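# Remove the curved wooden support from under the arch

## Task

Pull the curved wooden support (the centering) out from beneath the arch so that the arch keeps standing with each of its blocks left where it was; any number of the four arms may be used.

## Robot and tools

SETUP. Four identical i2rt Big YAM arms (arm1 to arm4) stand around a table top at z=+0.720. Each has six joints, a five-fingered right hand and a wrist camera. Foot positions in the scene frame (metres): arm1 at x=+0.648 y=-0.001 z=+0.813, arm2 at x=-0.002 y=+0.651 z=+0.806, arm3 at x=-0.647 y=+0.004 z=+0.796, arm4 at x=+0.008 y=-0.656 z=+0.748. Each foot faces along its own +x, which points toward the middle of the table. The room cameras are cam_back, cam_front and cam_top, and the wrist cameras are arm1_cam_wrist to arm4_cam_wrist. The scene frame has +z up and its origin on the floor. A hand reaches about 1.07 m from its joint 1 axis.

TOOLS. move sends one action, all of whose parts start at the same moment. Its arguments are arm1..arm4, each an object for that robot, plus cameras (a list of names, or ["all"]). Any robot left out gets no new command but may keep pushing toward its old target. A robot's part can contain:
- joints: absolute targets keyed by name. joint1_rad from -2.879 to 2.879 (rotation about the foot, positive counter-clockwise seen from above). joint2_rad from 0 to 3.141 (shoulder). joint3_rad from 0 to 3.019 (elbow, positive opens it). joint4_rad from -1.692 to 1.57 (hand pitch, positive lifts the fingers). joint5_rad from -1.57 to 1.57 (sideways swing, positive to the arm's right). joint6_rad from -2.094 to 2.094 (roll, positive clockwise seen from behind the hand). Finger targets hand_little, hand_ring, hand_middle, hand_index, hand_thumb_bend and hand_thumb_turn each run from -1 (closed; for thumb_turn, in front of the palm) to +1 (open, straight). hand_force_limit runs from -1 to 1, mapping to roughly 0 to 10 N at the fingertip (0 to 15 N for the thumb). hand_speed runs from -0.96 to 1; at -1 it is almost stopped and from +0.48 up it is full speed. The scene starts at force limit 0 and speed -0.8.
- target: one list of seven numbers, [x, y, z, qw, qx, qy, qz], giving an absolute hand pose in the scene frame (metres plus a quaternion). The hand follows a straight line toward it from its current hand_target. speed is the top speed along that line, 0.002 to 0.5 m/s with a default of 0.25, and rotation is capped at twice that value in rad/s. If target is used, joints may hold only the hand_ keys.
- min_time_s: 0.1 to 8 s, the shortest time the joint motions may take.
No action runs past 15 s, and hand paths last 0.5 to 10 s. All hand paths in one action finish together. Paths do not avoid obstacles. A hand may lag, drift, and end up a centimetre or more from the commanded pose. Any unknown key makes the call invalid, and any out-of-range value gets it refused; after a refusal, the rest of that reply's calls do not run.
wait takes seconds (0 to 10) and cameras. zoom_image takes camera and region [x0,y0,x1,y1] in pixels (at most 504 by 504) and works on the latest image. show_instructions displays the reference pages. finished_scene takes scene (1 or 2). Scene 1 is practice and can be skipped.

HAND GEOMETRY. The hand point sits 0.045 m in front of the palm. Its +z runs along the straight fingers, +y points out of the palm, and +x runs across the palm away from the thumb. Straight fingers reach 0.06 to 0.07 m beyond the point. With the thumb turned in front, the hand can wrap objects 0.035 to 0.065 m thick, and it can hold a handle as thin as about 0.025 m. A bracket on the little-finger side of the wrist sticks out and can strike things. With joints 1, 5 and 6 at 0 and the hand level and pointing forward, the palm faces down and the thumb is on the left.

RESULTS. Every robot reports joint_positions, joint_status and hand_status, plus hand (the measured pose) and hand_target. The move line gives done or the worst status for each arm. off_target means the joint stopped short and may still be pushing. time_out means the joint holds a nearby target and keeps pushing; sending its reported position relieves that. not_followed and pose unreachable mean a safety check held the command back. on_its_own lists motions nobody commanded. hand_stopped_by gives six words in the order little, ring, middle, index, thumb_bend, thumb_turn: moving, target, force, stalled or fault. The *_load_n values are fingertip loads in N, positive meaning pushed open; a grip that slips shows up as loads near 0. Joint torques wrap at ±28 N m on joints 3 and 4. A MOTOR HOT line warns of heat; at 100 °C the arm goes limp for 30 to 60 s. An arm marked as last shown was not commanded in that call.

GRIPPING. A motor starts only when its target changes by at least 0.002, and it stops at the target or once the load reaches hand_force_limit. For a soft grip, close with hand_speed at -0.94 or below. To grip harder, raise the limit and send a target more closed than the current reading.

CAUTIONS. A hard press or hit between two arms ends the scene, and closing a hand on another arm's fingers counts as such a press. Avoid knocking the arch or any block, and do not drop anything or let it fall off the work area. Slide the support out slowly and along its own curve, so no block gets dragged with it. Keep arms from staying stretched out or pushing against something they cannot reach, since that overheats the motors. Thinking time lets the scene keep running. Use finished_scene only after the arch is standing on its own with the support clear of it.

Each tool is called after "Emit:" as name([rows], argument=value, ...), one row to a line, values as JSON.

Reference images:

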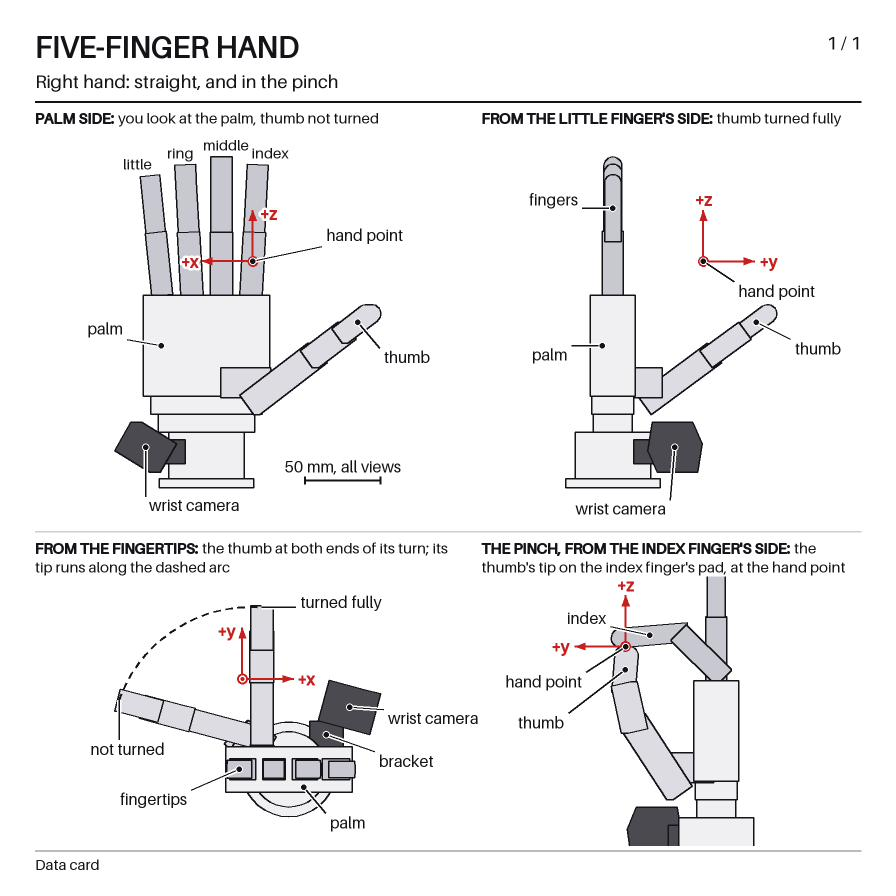

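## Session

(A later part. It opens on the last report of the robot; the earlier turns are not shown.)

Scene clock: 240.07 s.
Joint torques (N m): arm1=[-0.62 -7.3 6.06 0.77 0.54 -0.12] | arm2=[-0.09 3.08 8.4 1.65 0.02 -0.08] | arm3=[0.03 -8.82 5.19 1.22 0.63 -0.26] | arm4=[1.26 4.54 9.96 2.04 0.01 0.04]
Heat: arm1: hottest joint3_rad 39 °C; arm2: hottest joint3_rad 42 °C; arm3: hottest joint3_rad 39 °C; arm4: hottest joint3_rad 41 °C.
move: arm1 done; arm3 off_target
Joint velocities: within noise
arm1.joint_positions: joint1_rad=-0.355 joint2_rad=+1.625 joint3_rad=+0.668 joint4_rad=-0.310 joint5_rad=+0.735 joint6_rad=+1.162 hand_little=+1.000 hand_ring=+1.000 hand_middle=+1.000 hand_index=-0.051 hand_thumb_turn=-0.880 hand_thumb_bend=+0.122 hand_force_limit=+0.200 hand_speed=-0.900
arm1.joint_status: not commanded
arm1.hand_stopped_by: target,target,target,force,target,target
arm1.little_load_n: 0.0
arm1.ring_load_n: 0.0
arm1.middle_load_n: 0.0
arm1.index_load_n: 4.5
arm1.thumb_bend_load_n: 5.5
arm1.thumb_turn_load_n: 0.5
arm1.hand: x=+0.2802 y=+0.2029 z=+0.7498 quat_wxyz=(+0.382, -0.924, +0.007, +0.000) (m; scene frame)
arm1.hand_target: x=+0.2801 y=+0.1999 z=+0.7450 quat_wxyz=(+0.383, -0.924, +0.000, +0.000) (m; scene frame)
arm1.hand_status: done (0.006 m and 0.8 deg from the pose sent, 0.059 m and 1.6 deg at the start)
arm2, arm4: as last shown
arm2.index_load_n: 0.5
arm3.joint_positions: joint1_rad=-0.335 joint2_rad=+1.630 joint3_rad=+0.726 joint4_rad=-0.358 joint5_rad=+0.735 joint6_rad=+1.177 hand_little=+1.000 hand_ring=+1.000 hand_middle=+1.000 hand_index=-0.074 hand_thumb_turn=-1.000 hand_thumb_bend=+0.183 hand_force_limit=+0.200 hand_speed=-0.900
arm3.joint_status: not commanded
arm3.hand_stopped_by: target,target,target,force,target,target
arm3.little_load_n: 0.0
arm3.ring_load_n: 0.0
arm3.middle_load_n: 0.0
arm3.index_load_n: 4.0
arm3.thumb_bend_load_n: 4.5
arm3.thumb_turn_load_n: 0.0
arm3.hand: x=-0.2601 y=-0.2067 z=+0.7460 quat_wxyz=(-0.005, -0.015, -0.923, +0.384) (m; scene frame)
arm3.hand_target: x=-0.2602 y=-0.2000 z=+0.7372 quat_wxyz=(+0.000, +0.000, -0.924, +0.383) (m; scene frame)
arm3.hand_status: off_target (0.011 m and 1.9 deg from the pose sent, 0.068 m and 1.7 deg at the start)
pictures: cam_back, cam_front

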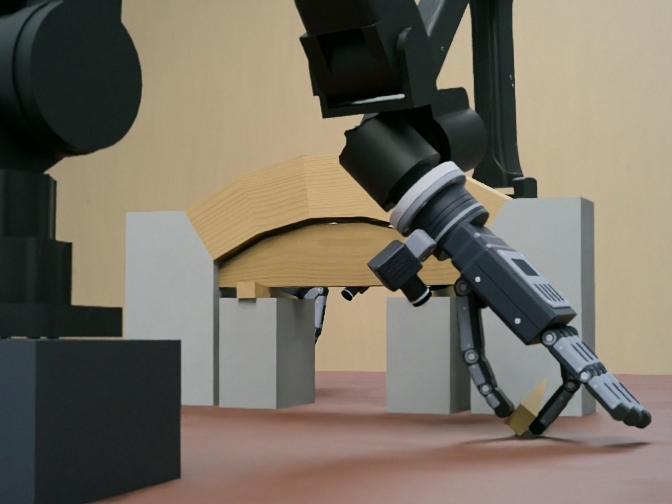

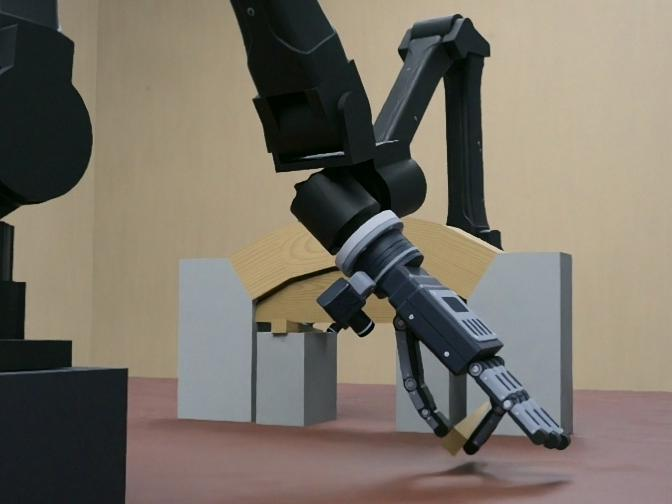

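Emit:
move(arm1={"target": [0.28, 0.20, 0.735, -0.3827, 0.9239, 0.0, 0.0], "speed": 0.05}, arm3={"joints": {"hand_index": 0.45, "hand_thumb_bend": 0.35, "hand_speed": -0.85}})

Emit:
move(arm1={"joints": {"hand_index": 0.45, "hand_thumb_bend": 0.35, "hand_speed": -0.85}}, arm3={"target": [-0.29, -0.14, 0.87, 0.0, 0.0, 0.9239, -0.3827], "speed": 0.12}, cameras=["cam_front", "cam_back", "cam_top", "arm1_cam_wrist"])

Scene clock: 248.43 s.
Joint torques (N m): arm1=[-0.5 -7.41 5.72 0.79 0.54 -0.12] | arm2=[-0.21 3.14 8.44 1.65 0.03 -0.07] | arm3=[-0.85 -8.59 5.26 0.8 0.32 -0.26] | arm4=[0.44 2.96 9.91 1.85 -0.01 0.02]
Heat: arm1: hottest joint3_rad 39 °C; arm2: hottest joint3_rad 42 °C; arm3: hottest joint3_rad 38 °C; arm4: hottest joint3_rad 41 °C.
move: arm1 done; arm3 done
Joint velocities: within noise
arm1.joint_positions: joint1_rad=-0.355 joint2_rad=+1.653 joint3_rad=+0.665 joint4_rad=-0.276 joint5_rad=+0.735 joint6_rad=+1.162 hand_little=+1.000 hand_ring=+1.000 hand_middle=+1.000 hand_index=-0.051 hand_thumb_turn=-0.880 hand_thumb_bend=+0.122 hand_force_limit=+0.200 hand_speed=-0.900
arm1.joint_status: not commanded
arm1.hand_stopped_by: target,target,target,force,target,target
arm1.little_load_n: 0.0
arm1.ring_load_n: 0.0
arm1.middle_load_n: 0.0
arm1.index_load_n: 4.5
arm1.thumb_bend_load_n: 5.5
arm1.thumb_turn_load_n: 0.5
arm1.hand: x=+0.2792 y=+0.2033 z=+0.7407 quat_wxyz=(+0.382, -0.924, +0.007, +0.001) (m; scene frame)
arm1.hand_target: x=+0.2800 y=+0.2000 z=+0.7352 quat_wxyz=(+0.383, -0.924, +0.000, +0.000) (m; scene frame)
arm1.hand_status: done (0.007 m and 0.8 deg from the pose sent, 0.015 m and 0.8 deg at the start)
arm2, arm4: as last shown
arm2.index_load_n: -0.5
arm3.joint_positions: joint1_rad=-0.324 joint2_rad=+1.626 joint3_rad=+0.726 joint4_rad=-0.345 joint5_rad=+0.744 joint6_rad=+1.177 hand_little=+1.000 hand_ring=+1.000 hand_middle=+1.000 hand_index=+0.450 hand_thumb_turn=-1.000 hand_thumb_bend=+0.350 hand_force_limit=+0.200 hand_speed=-0.850
arm3.joint_status: all done
arm3.hand_stopped_by: target,target,target,target,target,target
arm3.little_load_n: 0.0
arm3.ring_load_n: 0.0
arm3.middle_load_n: 0.0
arm3.index_load_n: -1.5
arm3.thumb_bend_load_n: 0.0
arm3.thumb_turn_load_n: 0.0
arm3.hand: x=-0.2549 y=-0.2049 z=+0.7492 quat_wxyz=(-0.013, -0.014, -0.921, +0.389) (m; scene frame)
arm3.hand_target: x=-0.2602 y=-0.2000 z=+0.7373 quat_wxyz=(+0.000, +0.000, -0.924, +0.383) (m; scene frame)
arm3.hand_status: not commanded
pictures: none

Scene clock: 250.57 s.
Joint torques (N m): arm1=[-1.08 -7.41 5.74 0.54 0.31 -0.12] | arm2=[-0.26 3.02 8.43 1.65 0.02 -0.08] | arm3=[0.09 -8.35 10.56 0.12 0.68 0.03] | arm4=[1.44 2.73 9.76 2.22 0 0.06]
Heat: arm1: hottest joint3_rad 39 °C; arm2: hottest joint3_rad 42 °C; arm3: hottest joint3_rad 38 °C; arm4: hottest joint3_rad 41 °C.
move: arm1 done; arm3 off_target
Joint velocities: within noise
arm1.joint_positions: joint1_rad=-0.347 joint2_rad=+1.653 joint3_rad=+0.665 joint4_rad=-0.268 joint5_rad=+0.740 joint6_rad=+1.162 hand_little=+1.000 hand_ring=+1.000 hand_middle=+1.000 hand_index=+0.450 hand_thumb_turn=-0.880 hand_thumb_bend=+0.350 hand_force_limit=+0.200 hand_speed=-0.850
arm1.joint_status: all done
arm1.hand_stopped_by: target,target,target,target,target,target
arm1.little_load_n: 0.0
arm1.ring_load_n: 0.0
arm1.middle_load_n: 0.0
arm1.index_load_n: -0.5
arm1.thumb_bend_load_n: 0.0
arm1.thumb_turn_load_n: 0.0
arm1.hand: x=+0.2763 y=+0.2019 z=+0.7417 quat_wxyz=(+0.385, -0.923, +0.005, +0.005) (m; scene frame)
arm1.hand_target: x=+0.2800 y=+0.2000 z=+0.7352 quat_wxyz=(+0.383, -0.924, +0.000, +0.000) (m; scene frame)
arm1.hand_status: not commanded
arm2.joint_positions: joint1_rad=-0.584 joint2_rad=+0.583 joint3_rad=+1.360 joint4_rad=-1.578 joint5_rad=+0.119 joint6_rad=-1.069 hand_little=+1.000 hand_ring=+1.000 hand_middle=+1.000 hand_index=+1.000 hand_thumb_turn=+1.000 hand_thumb_bend=+1.000 hand_force_limit=+0.000 hand_speed=-0.800
arm2.joint_status: not commanded
arm2.hand_stopped_by: target,target,target,target,target,target
arm2.little_load_n: 0.0
arm2.ring_load_n: 0.0
arm2.middle_load_n: 0.0
arm2.index_load_n: 0.0
arm2.thumb_bend_load_n: 0.0
arm2.thumb_turn_load_n: 0.0
arm2.hand: x=-0.1430 y=+0.5558 z=+1.2418 quat_wxyz=(+0.314, +0.192, -0.906, +0.211) (m; scene frame)
arm2.hand_target: x=-0.1429 y=+0.5561 z=+1.2503 quat_wxyz=(+0.321, +0.191, -0.901, +0.218) (m; scene frame)
arm2.hand_status: not commanded
arm3.joint_positions: joint1_rad=-0.189 joint2_rad=+1.287 joint3_rad=+0.742 joint4_rad=-0.904 joint5_rad=+0.768 joint6_rad=+1.343 hand_little=+1.000 hand_ring=+1.000 hand_middle=+1.000 hand_index=+0.450 hand_thumb_turn=-1.000 hand_thumb_bend=+0.350 hand_force_limit=+0.200 hand_speed=-0.850
arm3.joint_status: not commanded
arm3.hand_stopped_by: target,target,target,target,target,target
arm3.little_load_n: 0.0
arm3.ring_load_n: 0.0
arm3.middle_load_n: 0.0
arm3.index_load_n: 0.0
arm3.thumb_bend_load_n: 0.0
arm3.thumb_turn_load_n: 0.0
arm3.hand: x=-0.3101 y=-0.1422 z=+0.8512 quat_wxyz=(+0.025, +0.008, -0.925, +0.378) (m; scene frame)
arm3.hand_target: x=-0.2906 y=-0.1399 z=+0.8701 quat_wxyz=(+0.000, +0.000, -0.924, +0.382) (m; scene frame)
arm3.hand_status: off_target (0.028 m and 3.0 deg from the pose sent, 0.142 m and 2.3 deg at the start)
arm4.joint_positions: joint1_rad=-0.137 joint2_rad=+0.586 joint3_rad=+1.364 joint4_rad=-1.422 joint5_rad=+0.103 joint6_rad=-1.583 hand_little=+1.000 hand_ring=+1.000 hand_middle=+1.000 hand_index=+1.000 hand_thumb_turn=+1.000 hand_thumb_bend=+1.000 hand_force_limit=+0.000 hand_speed=-0.800
arm4.joint_status: not commanded
arm4.hand_stopped_by: target,target,target,target,target,target
arm4.little_load_n: 0.0
arm4.ring_load_n: 0.0
arm4.middle_load_n: 0.0
arm4.index_load_n: 0.0
arm4.thumb_bend_load_n: 0.0
arm4.thumb_turn_load_n: 0.0
arm4.hand: x=+0.1090 y=-0.4523 z=+1.2292 quat_wxyz=(-0.260, +0.675, +0.589, +0.359) (m; scene frame)
arm4.hand_target: x=+0.1089 y=-0.4530 z=+1.2422 quat_wxyz=(-0.270, +0.671, +0.584, +0.369) (m; scene frame)
arm4.hand_status: not commanded
pictures: arm1_cam_wrist, cam_back, cam_front, cam_top
camera_calibration:
arm1_cam_wrist: T_world_to_cam=[[0.284827, -0.667931, -0.687562, 0.567258], [-0.810926, -0.55037, 0.198725, 0.183497], [-0.511149, 0.50096, -0.698403, 0.677481], [0, 0, 0, 1]] pos_world=[0.333526, 0.14049, 0.826714]

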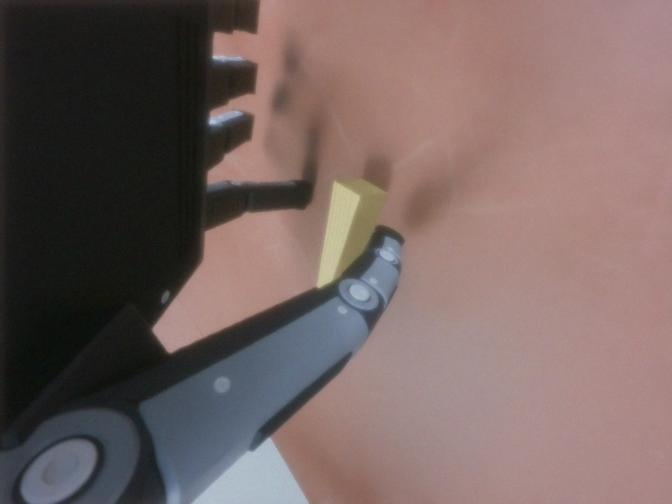

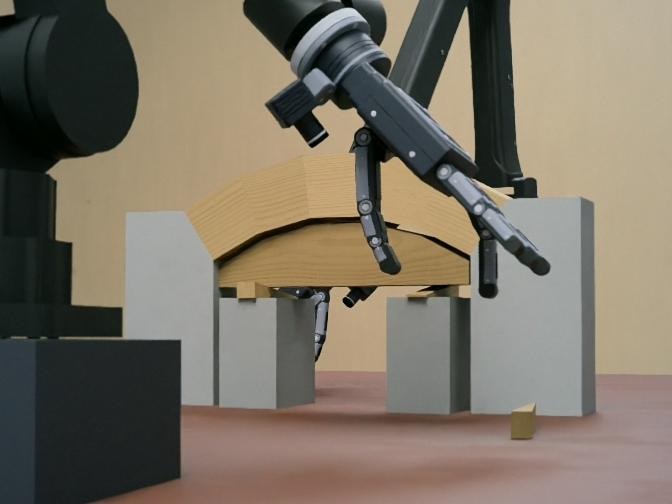

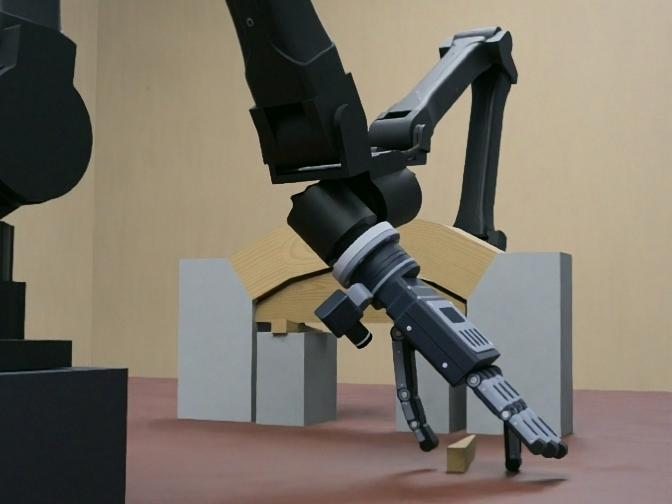

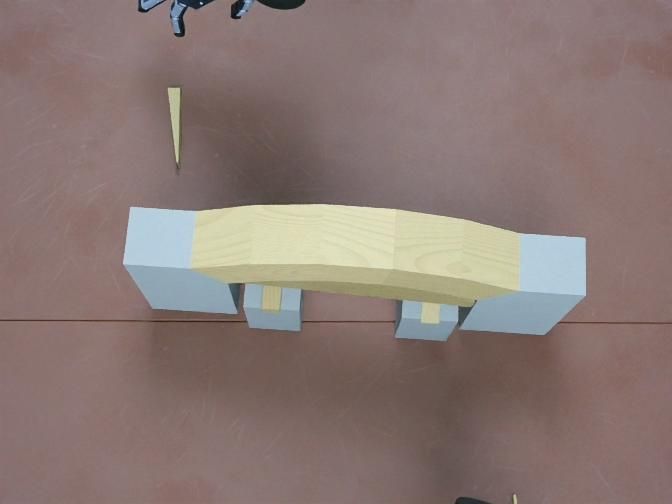

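Emit:
move(arm1={"target": [0.30, 0.11, 0.88, -0.3827, 0.9239, 0.0, 0.0], "speed": 0.16, "joints": {"hand_index": 1.0, "hand_thumb_bend": 1.0, "hand_speed": 0.0}}, arm3={"joints": {"joint1_rad": 0.0, "joint2_rad": 1.1, "joint3_rad": 0.9, "joint4_rad": -0.8, "joint5_rad": 0.0, "joint6_rad": 0.0, "hand_index": 1.0, "hand_thumb_bend": 1.0, "hand_speed": 0.0}, "min_time_s": 4})

Emit:
move(arm1={"joints": {"joint1_rad": -0.05, "joint4_rad": -0.2, "joint5_rad": 0.0, "joint6_rad": 0.0, "hand_thumb_turn": 1.0, "hand_thumb_bend": -1.0, "hand_speed": 0.0}, "min_time_s": 2.5})

Emit:
move(arm1={"target": [0.115, -0.024, 0.752, 0.5180, -0.5180, -0.4813, 0.4813], "speed": 0.15}, cameras=["cam_front", "cam_back", "cam_top"])

Scene clock: 288.87 s.
Joint torques (N m): arm1=[-0.56 -6.01 13.56 -0.58 0.61 0.03] | arm2=[-0.21 3.14 8.43 1.63 0.03 -0.08] | arm3=[0.09 -7.88 12.83 1.61 0.03 -0.28] | arm4=[2.14 3.49 9.89 2.02 -0.04 -0.01]
Heat: arm1: hottest joint3_rad 38 °C; arm2: hottest joint3_rad 43 °C; arm3: hottest joint3_rad 42 °C; arm4: hottest joint3_rad 41 °C.
move: arm1 off_target; arm3 done
Joint velocities: within noise
arm1.joint_positions: joint1_rad=-0.099 joint2_rad=+1.279 joint3_rad=+0.707 joint4_rad=-0.985 joint5_rad=+0.781 joint6_rad=+1.494 hand_little=+1.000 hand_ring=+1.000 hand_middle=+1.000 hand_index=+1.000 hand_thumb_turn=-0.880 hand_thumb_bend=+1.000 hand_force_limit=+0.200 hand_speed=+0.000
arm1.joint_status: all done
arm1.hand_stopped_by: target,target,target,target,target,target
arm1.little_load_n: 0.0
arm1.ring_load_n: 0.0
arm1.middle_load_n: 0.0
arm1.index_load_n: 0.0
arm1.thumb_bend_load_n: 0.0
arm1.thumb_turn_load_n: 0.0
arm1.hand: x=+0.3243 y=+0.1106 z=+0.8584 quat_wxyz=(+0.380, -0.925, -0.010, -0.026) (m; scene frame)
arm1.hand_target: x=+0.3009 y=+0.1099 z=+0.8802 quat_wxyz=(+0.382, -0.924, +0.000, +0.000) (m; scene frame)
arm1.hand_status: off_target (0.032 m and 3.2 deg from the pose sent, 0.168 m and 0.9 deg at the start)
arm2, arm4: as last shown
arm3.joint_positions: joint1_rad=-0.015 joint2_rad=+1.113 joint3_rad=+0.852 joint4_rad=-0.814 joint5_rad=+0.001 joint6_rad=+0.015 hand_little=+1.000 hand_ring=+1.000 hand_middle=+1.000 hand_index=+1.000 hand_thumb_turn=-1.000 hand_thumb_bend=+1.000 hand_force_limit=+0.200 hand_speed=+0.000
arm3.joint_status: all done
arm3.hand_stopped_by: target,target,target,target,target,target
arm3.little_load_n: 0.0
arm3.ring_load_n: 0.0
arm3.middle_load_n: -0.5
arm3.index_load_n: 0.0
arm3.thumb_bend_load_n: 0.0
arm3.thumb_turn_load_n: 0.0
arm3.hand: x=-0.2854 y=+0.0374 z=+0.9280 quat_wxyz=(-0.169, +0.684, -0.690, +0.168) (m; scene frame)
arm3.hand_target: x=-0.2659 y=+0.0427 z=+0.9553 quat_wxyz=(-0.196, +0.687, -0.672, +0.192) (m; scene frame)
arm3.hand_status: not commanded
pictures: none

Scene clock: 292.20 s.
Joint torques (N m): arm1=[-0.56 -7.3 14.97 1.57 -0.24 -0.15] | arm2=[-0.15 3.14 8.42 1.62 0.03 -0.08] | arm3=[0.09 -7.88 12.85 1.61 0.03 -0.28] | arm4=[0.44 3.96 9.89 2.14 -0.02 0]
Heat: arm1: hottest joint3_rad 38 °C; arm2: hottest joint3_rad 43 °C; arm3: hottest joint3_rad 44 °C; arm4: hottest joint3_rad 41 °C.
move: arm1 done
Joint velocities: within noise
arm1.joint_positions: joint1_rad=-0.058 joint2_rad=+1.279 joint3_rad=+0.707 joint4_rad=-0.221 joint5_rad=+0.002 joint6_rad=+0.008 hand_little=+1.000 hand_ring=+1.000 hand_middle=+1.000 hand_index=+1.000 hand_thumb_turn=+1.000 hand_thumb_bend=-1.000 hand_force_limit=+0.200 hand_speed=+0.000
arm1.joint_status: all done
arm1.hand_stopped_by: target,target,target,target,target,target
arm1.little_load_n: 0.0
arm1.ring_load_n: 0.0
arm1.middle_load_n: 0.0
arm1.index_load_n: 0.0
arm1.thumb_bend_load_n: 0.0
arm1.thumb_turn_load_n: 0.0
arm1.hand: x=+0.2018 y=-0.0243 z=+0.8789 quat_wxyz=(+0.265, -0.664, -0.648, +0.262) (m; scene frame)
arm1.hand_target: x=+0.1740 y=-0.0274 z=+0.9110 quat_wxyz=(+0.291, -0.647, -0.642, +0.289) (m; scene frame)
arm1.hand_status: not commanded
arm2, arm3, arm4: as last shown
arm3.middle_load_n: 0.0
arm4.index_load_n: -0.5
pictures: none

Scene clock: 295.27 s.
Joint torques (N m): arm1=[-0.38 -9.17 2.95 2.03 -0.04 -0.11] | arm2=[-0.21 3.14 8.44 1.65 0.02 -0.08] | arm3=[0.09 -7.88 12.85 1.59 0.03 -0.28] | arm4=[0.5 3.66 9.8 2.02 -0.05 0.05]
Heat: arm1: hottest joint3_rad 38 °C; arm2: hottest joint3_rad 43 °C; arm3: hottest joint3_rad 45 °C; arm4: hottest joint3_rad 41 °C.
move: arm1 off_target
Joint velocities: within noise
arm1.joint_positions: joint1_rad=-0.030 joint2_rad=+2.147 joint3_rad=+0.522 joint4_rad=+1.534 joint5_rad=+0.091 joint6_rad=+0.008 hand_little=+1.000 hand_ring=+1.000 hand_middle=+1.000 hand_index=+1.000 hand_thumb_turn=+1.000 hand_thumb_bend=-1.000 hand_force_limit=+0.200 hand_speed=+0.000
arm1.joint_status: not commanded
arm1.hand_stopped_by: target,target,target,target,target,target
arm1.little_load_n: 0.0
arm1.ring_load_n: -0.5
arm1.middle_load_n: 0.0
arm1.index_load_n: 0.0
arm1.thumb_bend_load_n: 0.0
arm1.thumb_turn_load_n: 0.0
arm1.hand: x=+0.1208 y=-0.0204 z=+0.7504 quat_wxyz=(+0.492, -0.546, -0.505, +0.454) (m; scene frame)
arm1.hand_target: x=+0.1149 y=-0.0241 z=+0.7524 quat_wxyz=(+0.497, -0.537, -0.502, +0.460) (m; scene frame)
arm1.hand_status: off_target (0.007 m and 6.0 deg from the pose sent, 0.154 m and 46.4 deg at the start; a joint's target at an end of its range on 24 of 92 steps)
arm2, arm3, arm4: as last shown
arm4.index_load_n: 0.0
pictures: cam_back, cam_front, cam_top

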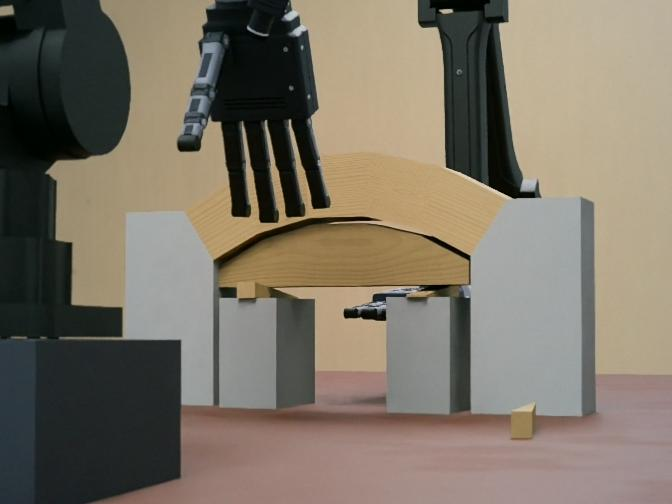

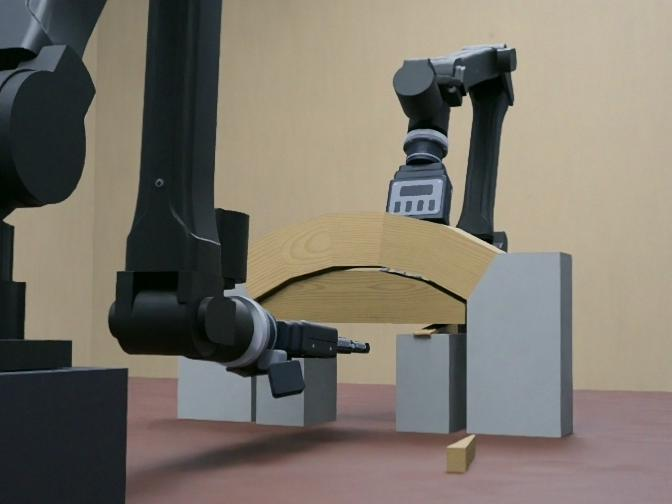

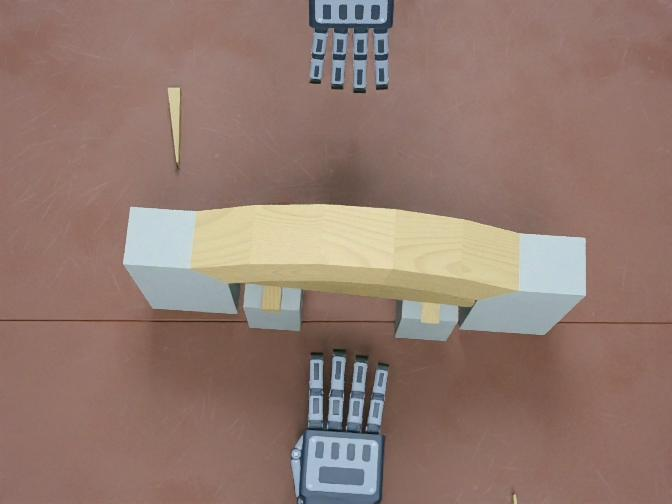

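Emit:
move(arm1={"target": [0.008, -0.0135, 0.750, 0.5180, -0.5180, -0.4813, 0.4813], "speed": 0.08}, cameras=["cam_front", "cam_back", "cam_top"])

Emit:
zoom_image(camera="cam_back", region=[210, 220, 470, 350])

Emit:
zoom_image(camera="cam_top", region=[240, 230, 480, 400])

Scene clock: 311.60 s.
Joint torques (N m): arm1=[-1.67 -11.75 5.79 0.7 -0.25 -0.13] | arm2=[-0.21 3.02 8.42 1.68 0.03 -0.08] | arm3=[0.09 -7.88 12.85 1.61 0.03 -0.28] | arm4=[1.08 4.01 9.7 2.28 0.01 0.05]
Heat: arm1: hottest joint3_rad 37 °C; arm2: hottest joint3_rad 43 °C; arm3: hottest joint3_rad 50 °C; arm4: hottest joint3_rad 41 °C.
move: arm1 off_target
Joint velocities: within noise
arm1.joint_positions: joint1_rad=-0.042 joint2_rad=+2.238 joint3_rad=+0.805 joint4_rad=+1.451 joint5_rad=+0.069 joint6_rad=+0.007 hand_little=+1.000 hand_ring=+1.000 hand_middle=+1.000 hand_index=+1.000 hand_thumb_turn=+1.000 hand_thumb_bend=-1.000 hand_force_limit=+0.200 hand_speed=+0.000
arm1.joint_status: not commanded
arm1.hand_stopped_by: target,target,target,target,target,target
arm1.little_load_n: -0.5
arm1.ring_load_n: 0.0
arm1.middle_load_n: 0.0
arm1.index_load_n: 0.0
arm1.thumb_bend_load_n: 0.0
arm1.thumb_turn_load_n: 0.0
arm1.hand: x=+0.0159 y=-0.0186 z=+0.7554 quat_wxyz=(+0.515, -0.518, -0.480, +0.485) (m; scene frame)
arm1.hand_target: x=+0.0083 y=-0.0136 z=+0.7502 quat_wxyz=(+0.518, -0.518, -0.481, +0.481) (m; scene frame)
arm1.hand_status: off_target (0.011 m and 0.6 deg from the pose sent, 0.113 m and 6.0 deg at the start)
arm2, arm3, arm4: as last shown
arm4.middle_load_n: 0.5
arm4.index_load_n: -0.5
pictures: cam_back, cam_front, cam_top

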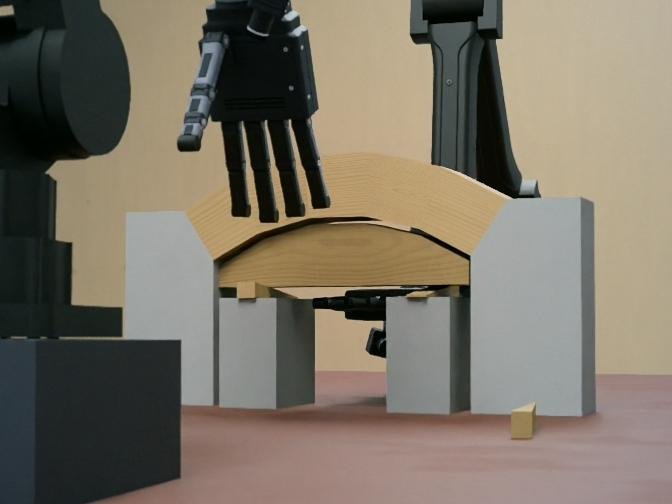

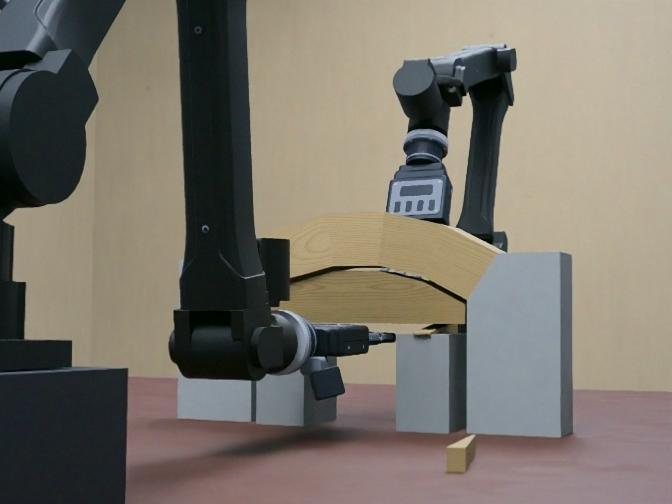

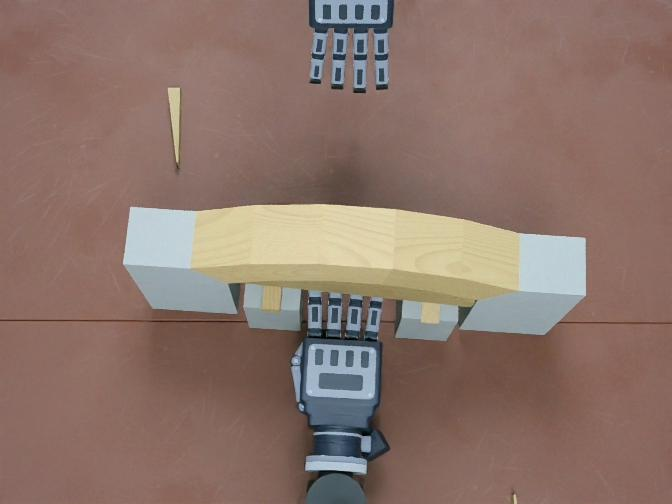

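Scaled by 1.938.

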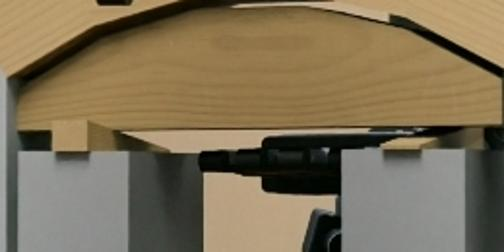

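Scaled by 2.100.

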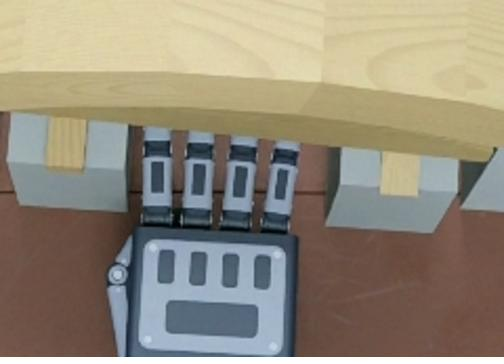

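Emit:
move(arm1={"target": [0.008, -0.010, 0.777, 0.5314, -0.5043, -0.4686, 0.4938], "speed": 0.04})

Emit:
move(arm1={"target": [0.008, -0.010, 0.783, 0.5314, -0.5043, -0.4686, 0.4938], "speed": 0.03}, cameras=["cam_front", "cam_back"])

Emit:
zoom_image(camera="cam_back", region=[210, 200, 490, 330])

Emit:
zoom_image(camera="cam_front", region=[240, 240, 480, 360])

Scene clock: 322.50 s.
Joint torques (N m): arm1=[-1.67 -15.03 3.92 1.94 -0.26 -0.13] | arm2=[-0.15 3.14 8.44 1.66 0.03 -0.08] | arm3=[0.09 -7.94 12.83 1.61 0.03 -0.28] | arm4=[-0.03 3.55 9.8 2.09 -0.04 0.06]
Heat: arm1: hottest joint3_rad 37 °C; arm2: hottest joint3_rad 43 °C; arm3: hottest joint3_rad 52 °C; arm4: hottest joint3_rad 41 °C.
move: arm1 off_target
Joint velocities: within noise
arm1.joint_positions: joint1_rad=-0.049 joint2_rad=+2.238 joint3_rad=+0.805 joint4_rad=+1.451 joint5_rad=+0.061 joint6_rad=+0.004 hand_little=+1.000 hand_ring=+1.000 hand_middle=+1.000 hand_index=+1.000 hand_thumb_turn=+1.000 hand_thumb_bend=-1.000 hand_force_limit=+0.200 hand_speed=+0.000
arm1.joint_status: not commanded
arm1.hand_stopped_by: target,target,target,target,target,target
arm1.little_load_n: 0.0
arm1.ring_load_n: 0.0
arm1.middle_load_n: 0.0
arm1.index_load_n: 0.0
arm1.thumb_bend_load_n: 0.0
arm1.thumb_turn_load_n: 0.0
arm1.hand: x=+0.0159 y=-0.0154 z=+0.7553 quat_wxyz=(+0.516, -0.517, -0.481, +0.485) (m; scene frame)
arm1.hand_target: x=+0.0082 y=-0.0101 z=+0.7769 quat_wxyz=(+0.531, -0.504, -0.469, +0.494) (m; scene frame)
arm1.hand_status: off_target (0.024 m and 2.9 deg from the pose sent, 0.025 m and 2.9 deg at the start)
arm2, arm3, arm4: as last shown
arm4.middle_load_n: 0.0
arm4.index_load_n: 0.0
pictures: none

Scene clock: 323.47 s.
Joint torques (N m): arm1=[-1.67 -15.27 3.59 1.48 -0.26 -0.11] | arm2=[-0.26 3.02 8.42 1.65 0.03 -0.08] | arm3=[0.03 -7.88 12.83 1.61 0.03 -0.28] | arm4=[0.73 3.08 9.63 2.09 -0.05 0.05]
Heat: arm1: hottest joint3_rad 37 °C; arm2: hottest joint3_rad 43 °C; arm3: hottest joint3_rad 52 °C; arm4: hottest joint3_rad 41 °C.
move: arm1 off_target
Joint velocities: within noise
arm1.joint_positions: joint1_rad=-0.049 joint2_rad=+2.223 joint3_rad=+0.805 joint4_rad=+1.451 joint5_rad=+0.061 joint6_rad=+0.003 hand_little=+1.000 hand_ring=+1.000 hand_middle=+1.000 hand_index=+1.000 hand_thumb_turn=+1.000 hand_thumb_bend=-1.000 hand_force_limit=+0.200 hand_speed=+0.000
arm1.joint_status: not commanded
arm1.hand_stopped_by: target,target,target,target,target,target
arm1.little_load_n: 0.0
arm1.ring_load_n: -0.5
arm1.middle_load_n: -1.0
arm1.index_load_n: 0.0
arm1.thumb_bend_load_n: 0.0
arm1.thumb_turn_load_n: 0.0
arm1.hand: x=+0.0131 y=-0.0153 z=+0.7646 quat_wxyz=(+0.520, -0.513, -0.478, +0.488) (m; scene frame)
arm1.hand_target: x=+0.0081 y=-0.0101 z=+0.7829 quat_wxyz=(+0.531, -0.504, -0.469, +0.494) (m; scene frame)
arm1.hand_status: off_target (0.020 m and 2.0 deg from the pose sent, 0.029 m and 2.9 deg at the start)
arm2, arm3, arm4: as last shown
pictures: cam_back, cam_front

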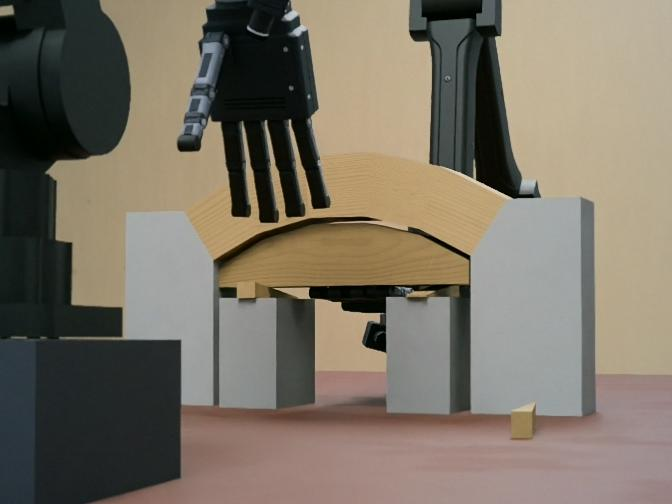

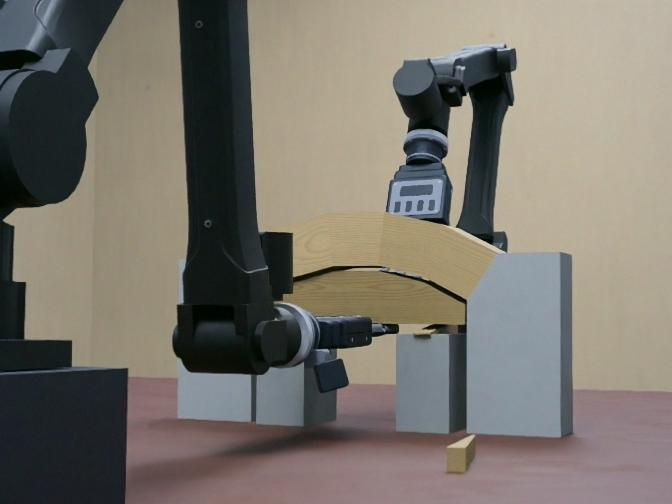

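Scaled by 1.800.

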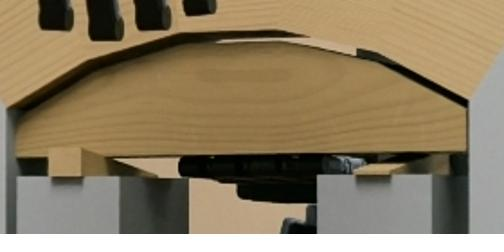

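Scaled by 2.100.

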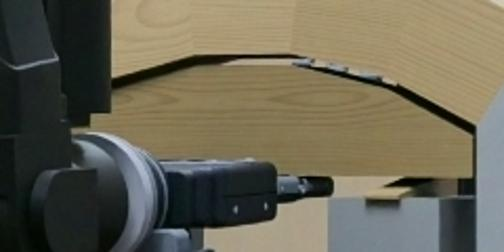

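Emit:
move(arm1={"target": [0.008, -0.010, 0.788, 0.5314, -0.5043, -0.4686, 0.4938], "speed": 0.03}, cameras=["cam_front", "cam_back"])

Emit:
zoom_image(camera="cam_back", region=[210, 200, 490, 330])

Emit:
zoom_image(camera="cam_front", region=[240, 240, 480, 360])

Scene clock: 330.57 s.
Joint torques (N m): arm1=[-1.67 -16.26 3.22 1.2 -0.25 -0.11] | arm2=[-0.21 3.14 8.43 1.65 0.03 -0.09] | arm3=[0.09 -7.88 12.83 1.59 0.03 -0.28] | arm4=[0.91 4.01 9.84 1.83 -0.03 0.06]
Heat: arm1: hottest joint3_rad 36 °C; arm2: hottest joint3_rad 43 °C; arm3: hottest joint3_rad 53 °C; arm4: hottest joint3_rad 41 °C.
move: arm1 off_target
Joint velocities: within noise
arm1.joint_positions: joint1_rad=-0.049 joint2_rad=+2.221 joint3_rad=+0.805 joint4_rad=+1.449 joint5_rad=+0.061 joint6_rad=+0.003 hand_little=+1.000 hand_ring=+1.000 hand_middle=+1.000 hand_index=+1.000 hand_thumb_turn=+1.000 hand_thumb_bend=-1.000 hand_force_limit=+0.200 hand_speed=+0.000
arm1.joint_status: not commanded
arm1.hand_stopped_by: target,target,target,target,target,target
arm1.little_load_n: 0.0
arm1.ring_load_n: -1.0
arm1.middle_load_n: -1.0
arm1.index_load_n: -0.5
arm1.thumb_bend_load_n: 0.0
arm1.thumb_turn_load_n: 0.0
arm1.hand: x=+0.0129 y=-0.0153 z=+0.7650 quat_wxyz=(+0.520, -0.513, -0.478, +0.488) (m; scene frame)
arm1.hand_target: x=+0.0081 y=-0.0101 z=+0.7875 quat_wxyz=(+0.531, -0.504, -0.469, +0.494) (m; scene frame)
arm1.hand_status: off_target (0.024 m and 2.1 deg from the pose sent, 0.025 m and 2.1 deg at the start)
arm2, arm3, arm4: as last shown
pictures: cam_back, cam_front

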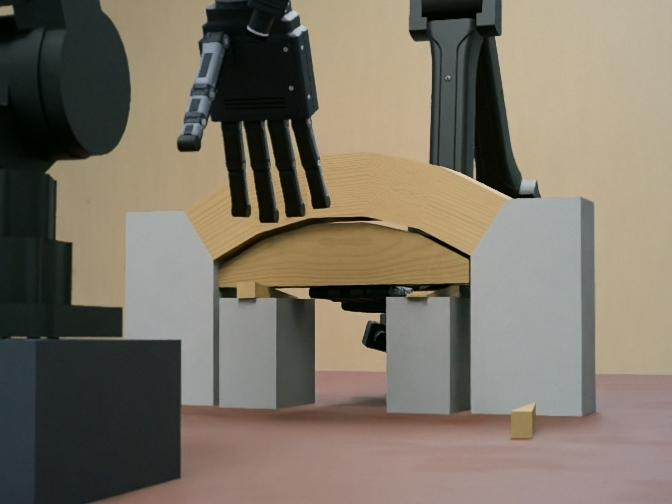

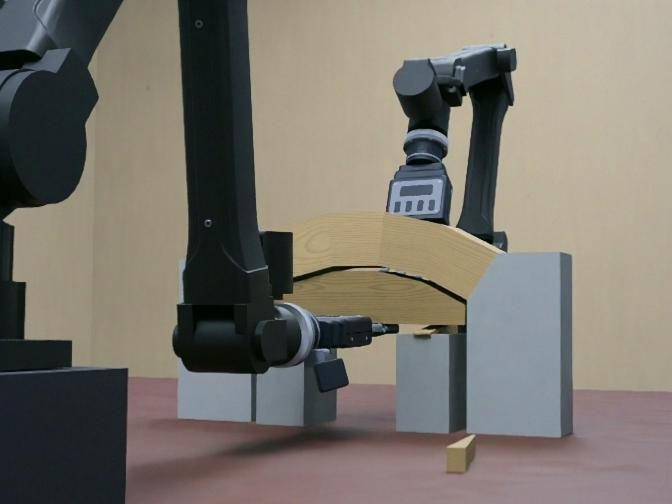

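Scaled by 1.800.

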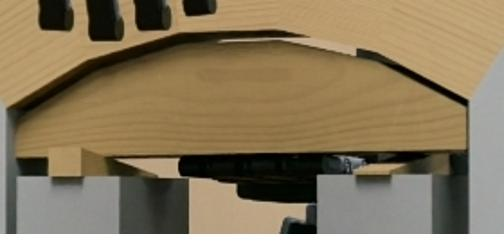

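Scaled by 2.100.

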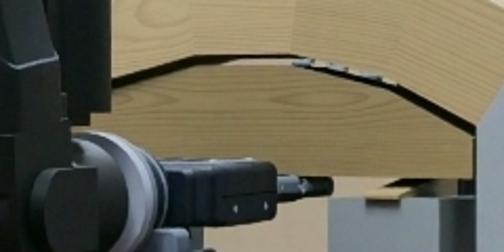

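Emit:
move(arm1={"target": [0.008, -0.010, 0.792, 0.5314, -0.5043, -0.4686, 0.4938], "speed": 0.03}, cameras=["cam_front", "cam_back"])

Emit:
zoom_image(camera="cam_back", region=[210, 200, 490, 330])

Emit:
zoom_image(camera="cam_front", region=[240, 240, 480, 360])

Scene clock: 337.57 s.
Joint torques (N m): arm1=[-1.67 -16.44 3.51 1.29 -0.24 -0.11] | arm2=[-0.26 3.08 8.42 1.65 0.03 -0.08] | arm3=[0.03 -7.88 12.85 1.61 0.02 -0.27] | arm4=[1.85 3.84 9.84 1.92 -0.08 0.04]
Heat: arm1: hottest joint3_rad 36 °C; arm2: hottest joint3_rad 43 °C; arm3: hottest joint3_rad 53 °C; arm4: hottest joint3_rad 41 °C.
move: arm1 off_target
Joint velocities: within noise
arm1.joint_positions: joint1_rad=-0.049 joint2_rad=+2.211 joint3_rad=+0.798 joint4_rad=+1.437 joint5_rad=+0.061 joint6_rad=+0.003 hand_little=+1.000 hand_ring=+1.000 hand_middle=+1.000 hand_index=+1.000 hand_thumb_turn=+1.000 hand_thumb_bend=-1.000 hand_force_limit=+0.200 hand_speed=+0.000
arm1.joint_status: not commanded
arm1.hand_stopped_by: target,target,target,target,target,target
arm1.little_load_n: 0.0
arm1.ring_load_n: -1.5
arm1.middle_load_n: -1.0
arm1.index_load_n: -0.5
arm1.thumb_bend_load_n: 0.0
arm1.thumb_turn_load_n: 0.0
arm1.hand: x=+0.0148 y=-0.0154 z=+0.7657 quat_wxyz=(+0.518, -0.515, -0.480, +0.486) (m; scene frame)
arm1.hand_target: x=+0.0082 y=-0.0101 z=+0.7916 quat_wxyz=(+0.532, -0.504, -0.468, +0.494) (m; scene frame)
arm1.hand_status: off_target (0.028 m and 2.5 deg from the pose sent, 0.028 m and 2.1 deg at the start)
arm2.joint_positions: joint1_rad=-0.584 joint2_rad=+0.583 joint3_rad=+1.360 joint4_rad=-1.578 joint5_rad=+0.119 joint6_rad=-1.069 hand_little=+1.000 hand_ring=+1.000 hand_middle=+1.000 hand_index=+1.000 hand_thumb_turn=+1.000 hand_thumb_bend=+1.000 hand_force_limit=+0.000 hand_speed=-0.800
arm2.joint_status: not commanded
arm2.hand_stopped_by: target,target,target,target,target,target
arm2.little_load_n: 0.0
arm2.ring_load_n: 0.0
arm2.middle_load_n: 0.0
arm2.index_load_n: 0.0
arm2.thumb_bend_load_n: 0.0
arm2.thumb_turn_load_n: 0.0
arm2.hand: x=-0.1430 y=+0.5558 z=+1.2418 quat_wxyz=(+0.314, +0.192, -0.906, +0.211) (m; scene frame)
arm2.hand_target: x=-0.1429 y=+0.5561 z=+1.2503 quat_wxyz=(+0.321, +0.191, -0.901, +0.218) (m; scene frame)
arm2.hand_status: not commanded
arm3: as last shown
arm3.thumb_bend_load_n: -0.5
arm4.joint_positions: joint1_rad=-0.137 joint2_rad=+0.586 joint3_rad=+1.364 joint4_rad=-1.422 joint5_rad=+0.103 joint6_rad=-1.583 hand_little=+1.000 hand_ring=+1.000 hand_middle=+1.000 hand_index=+1.000 hand_thumb_turn=+1.000 hand_thumb_bend=+1.000 hand_force_limit=+0.000 hand_speed=-0.800
arm4.joint_status: not commanded
arm4.hand_stopped_by: target,target,target,target,target,target
arm4.little_load_n: 0.0
arm4.ring_load_n: 0.0
arm4.middle_load_n: 0.0
arm4.index_load_n: 0.0
arm4.thumb_bend_load_n: 0.0
arm4.thumb_turn_load_n: 0.0
arm4.hand: x=+0.1090 y=-0.4523 z=+1.2292 quat_wxyz=(-0.260, +0.675, +0.589, +0.359) (m; scene frame)
arm4.hand_target: x=+0.1089 y=-0.4530 z=+1.2422 quat_wxyz=(-0.270, +0.671, +0.584, +0.369) (m; scene frame)
arm4.hand_status: not commanded
pictures: cam_back, cam_front

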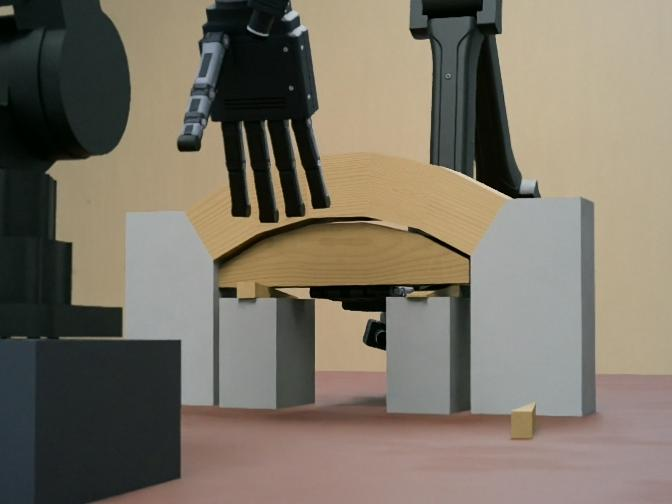

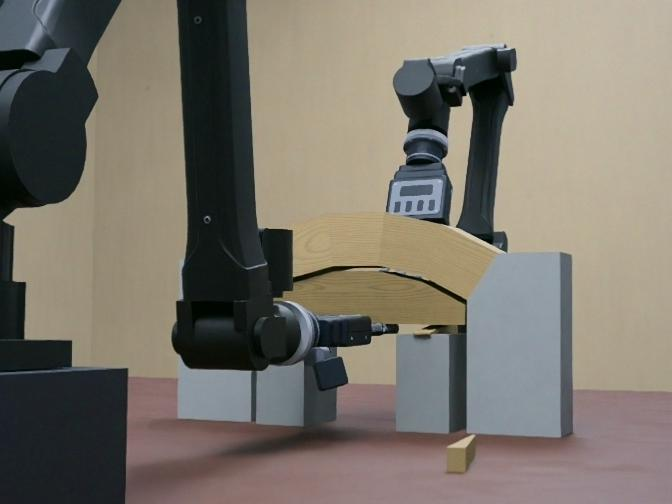

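Scaled by 1.800.

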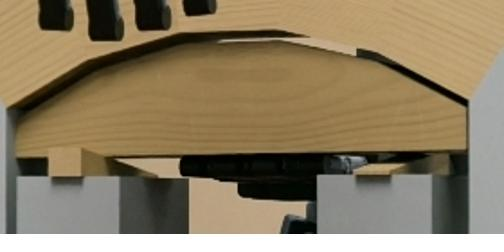

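Scaled by 2.100.

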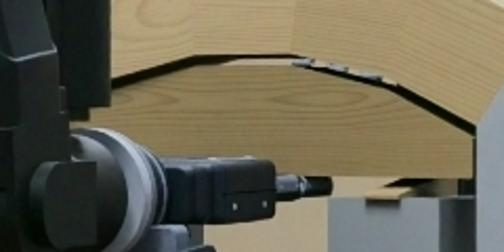

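Emit:
move(arm1={"target": [0.008, -0.010, 0.797, 0.5314, -0.5043, -0.4686, 0.4938], "speed": 0.03}, cameras=["cam_front", "cam_back"])

Emit:
zoom_image(camera="cam_back", region=[210, 200, 490, 330])

Emit:
zoom_image(camera="cam_front", region=[240, 240, 480, 360])

Scene clock: 345.23 s.
Joint torques (N m): arm1=[-1.73 -16.79 3.79 1.39 -0.24 -0.11] | arm2=[-0.15 3.14 8.44 1.66 0.03 -0.08] | arm3=[0.09 -7.88 12.85 1.61 0.02 -0.28] | arm4=[1.14 4.19 9.5 2.15 0.01 0.05]
Heat: arm1: hottest joint3_rad 35 °C; arm2: hottest joint3_rad 43 °C; arm3: hottest joint3_rad 54 °C; arm4: hottest joint3_rad 41 °C.
move: arm1 off_target
Joint velocities: within noise
arm1.joint_positions: joint1_rad=-0.049 joint2_rad=+2.200 joint3_rad=+0.791 joint4_rad=+1.423 joint5_rad=+0.061 joint6_rad=+0.003 hand_little=+1.000 hand_ring=+1.000 hand_middle=+1.000 hand_index=+1.000 hand_thumb_turn=+1.000 hand_thumb_bend=-1.000 hand_force_limit=+0.200 hand_speed=+0.000
arm1.joint_status: not commanded
arm1.hand_stopped_by: target,target,target,target,target,target
arm1.little_load_n: 0.0
arm1.ring_load_n: -1.5
arm1.middle_load_n: -1.0
arm1.index_load_n: -0.5
arm1.thumb_bend_load_n: 0.0
arm1.thumb_turn_load_n: 0.0
arm1.hand: x=+0.0167 y=-0.0154 z=+0.7665 quat_wxyz=(+0.516, -0.518, -0.482, +0.484) (m; scene frame)
arm1.hand_target: x=+0.0082 y=-0.0101 z=+0.7967 quat_wxyz=(+0.532, -0.504, -0.468, +0.494) (m; scene frame)
arm1.hand_status: off_target (0.032 m and 3.1 deg from the pose sent, 0.033 m and 2.5 deg at the start)
arm2, arm4: as last shown
arm3.joint_positions: joint1_rad=-0.015 joint2_rad=+1.113 joint3_rad=+0.852 joint4_rad=-0.814 joint5_rad=+0.001 joint6_rad=+0.015 hand_little=+1.000 hand_ring=+1.000 hand_middle=+1.000 hand_index=+1.000 hand_thumb_turn=-1.000 hand_thumb_bend=+1.000 hand_force_limit=+0.200 hand_speed=+0.000
arm3.joint_status: not commanded
arm3.hand_stopped_by: target,target,target,target,target,target
arm3.little_load_n: 0.0
arm3.ring_load_n: 0.0
arm3.middle_load_n: 0.0
arm3.index_load_n: 0.0
arm3.thumb_bend_load_n: 0.0
arm3.thumb_turn_load_n: 0.0
arm3.hand: x=-0.2854 y=+0.0374 z=+0.9280 quat_wxyz=(-0.169, +0.684, -0.690, +0.168) (m; scene frame)
arm3.hand_target: x=-0.2659 y=+0.0427 z=+0.9553 quat_wxyz=(-0.196, +0.687, -0.672, +0.192) (m; scene frame)
arm3.hand_status: not commanded
arm4.thumb_bend_load_n: 0.5
pictures: cam_back, cam_front

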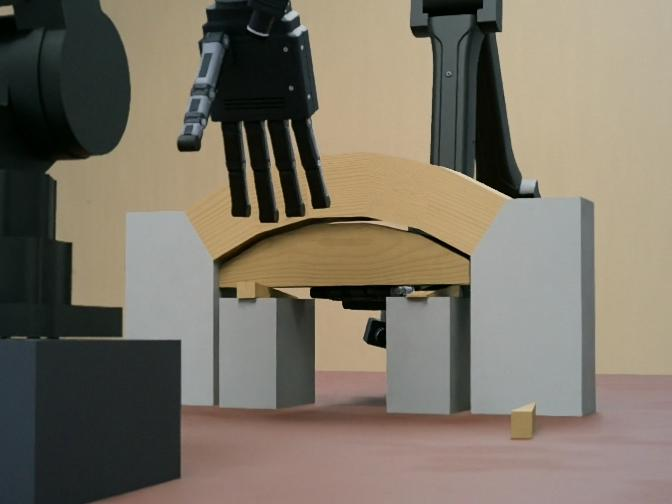

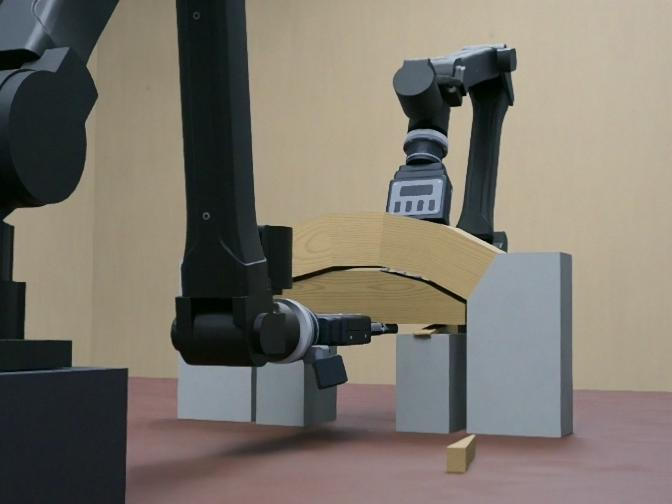

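Scaled by 1.800.

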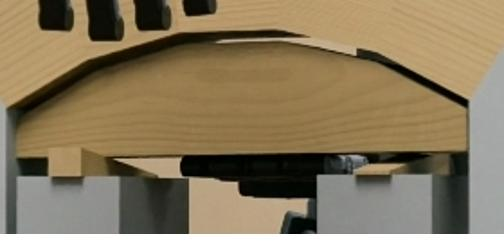

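Scaled by 2.100.

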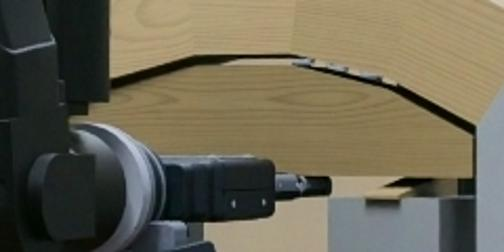

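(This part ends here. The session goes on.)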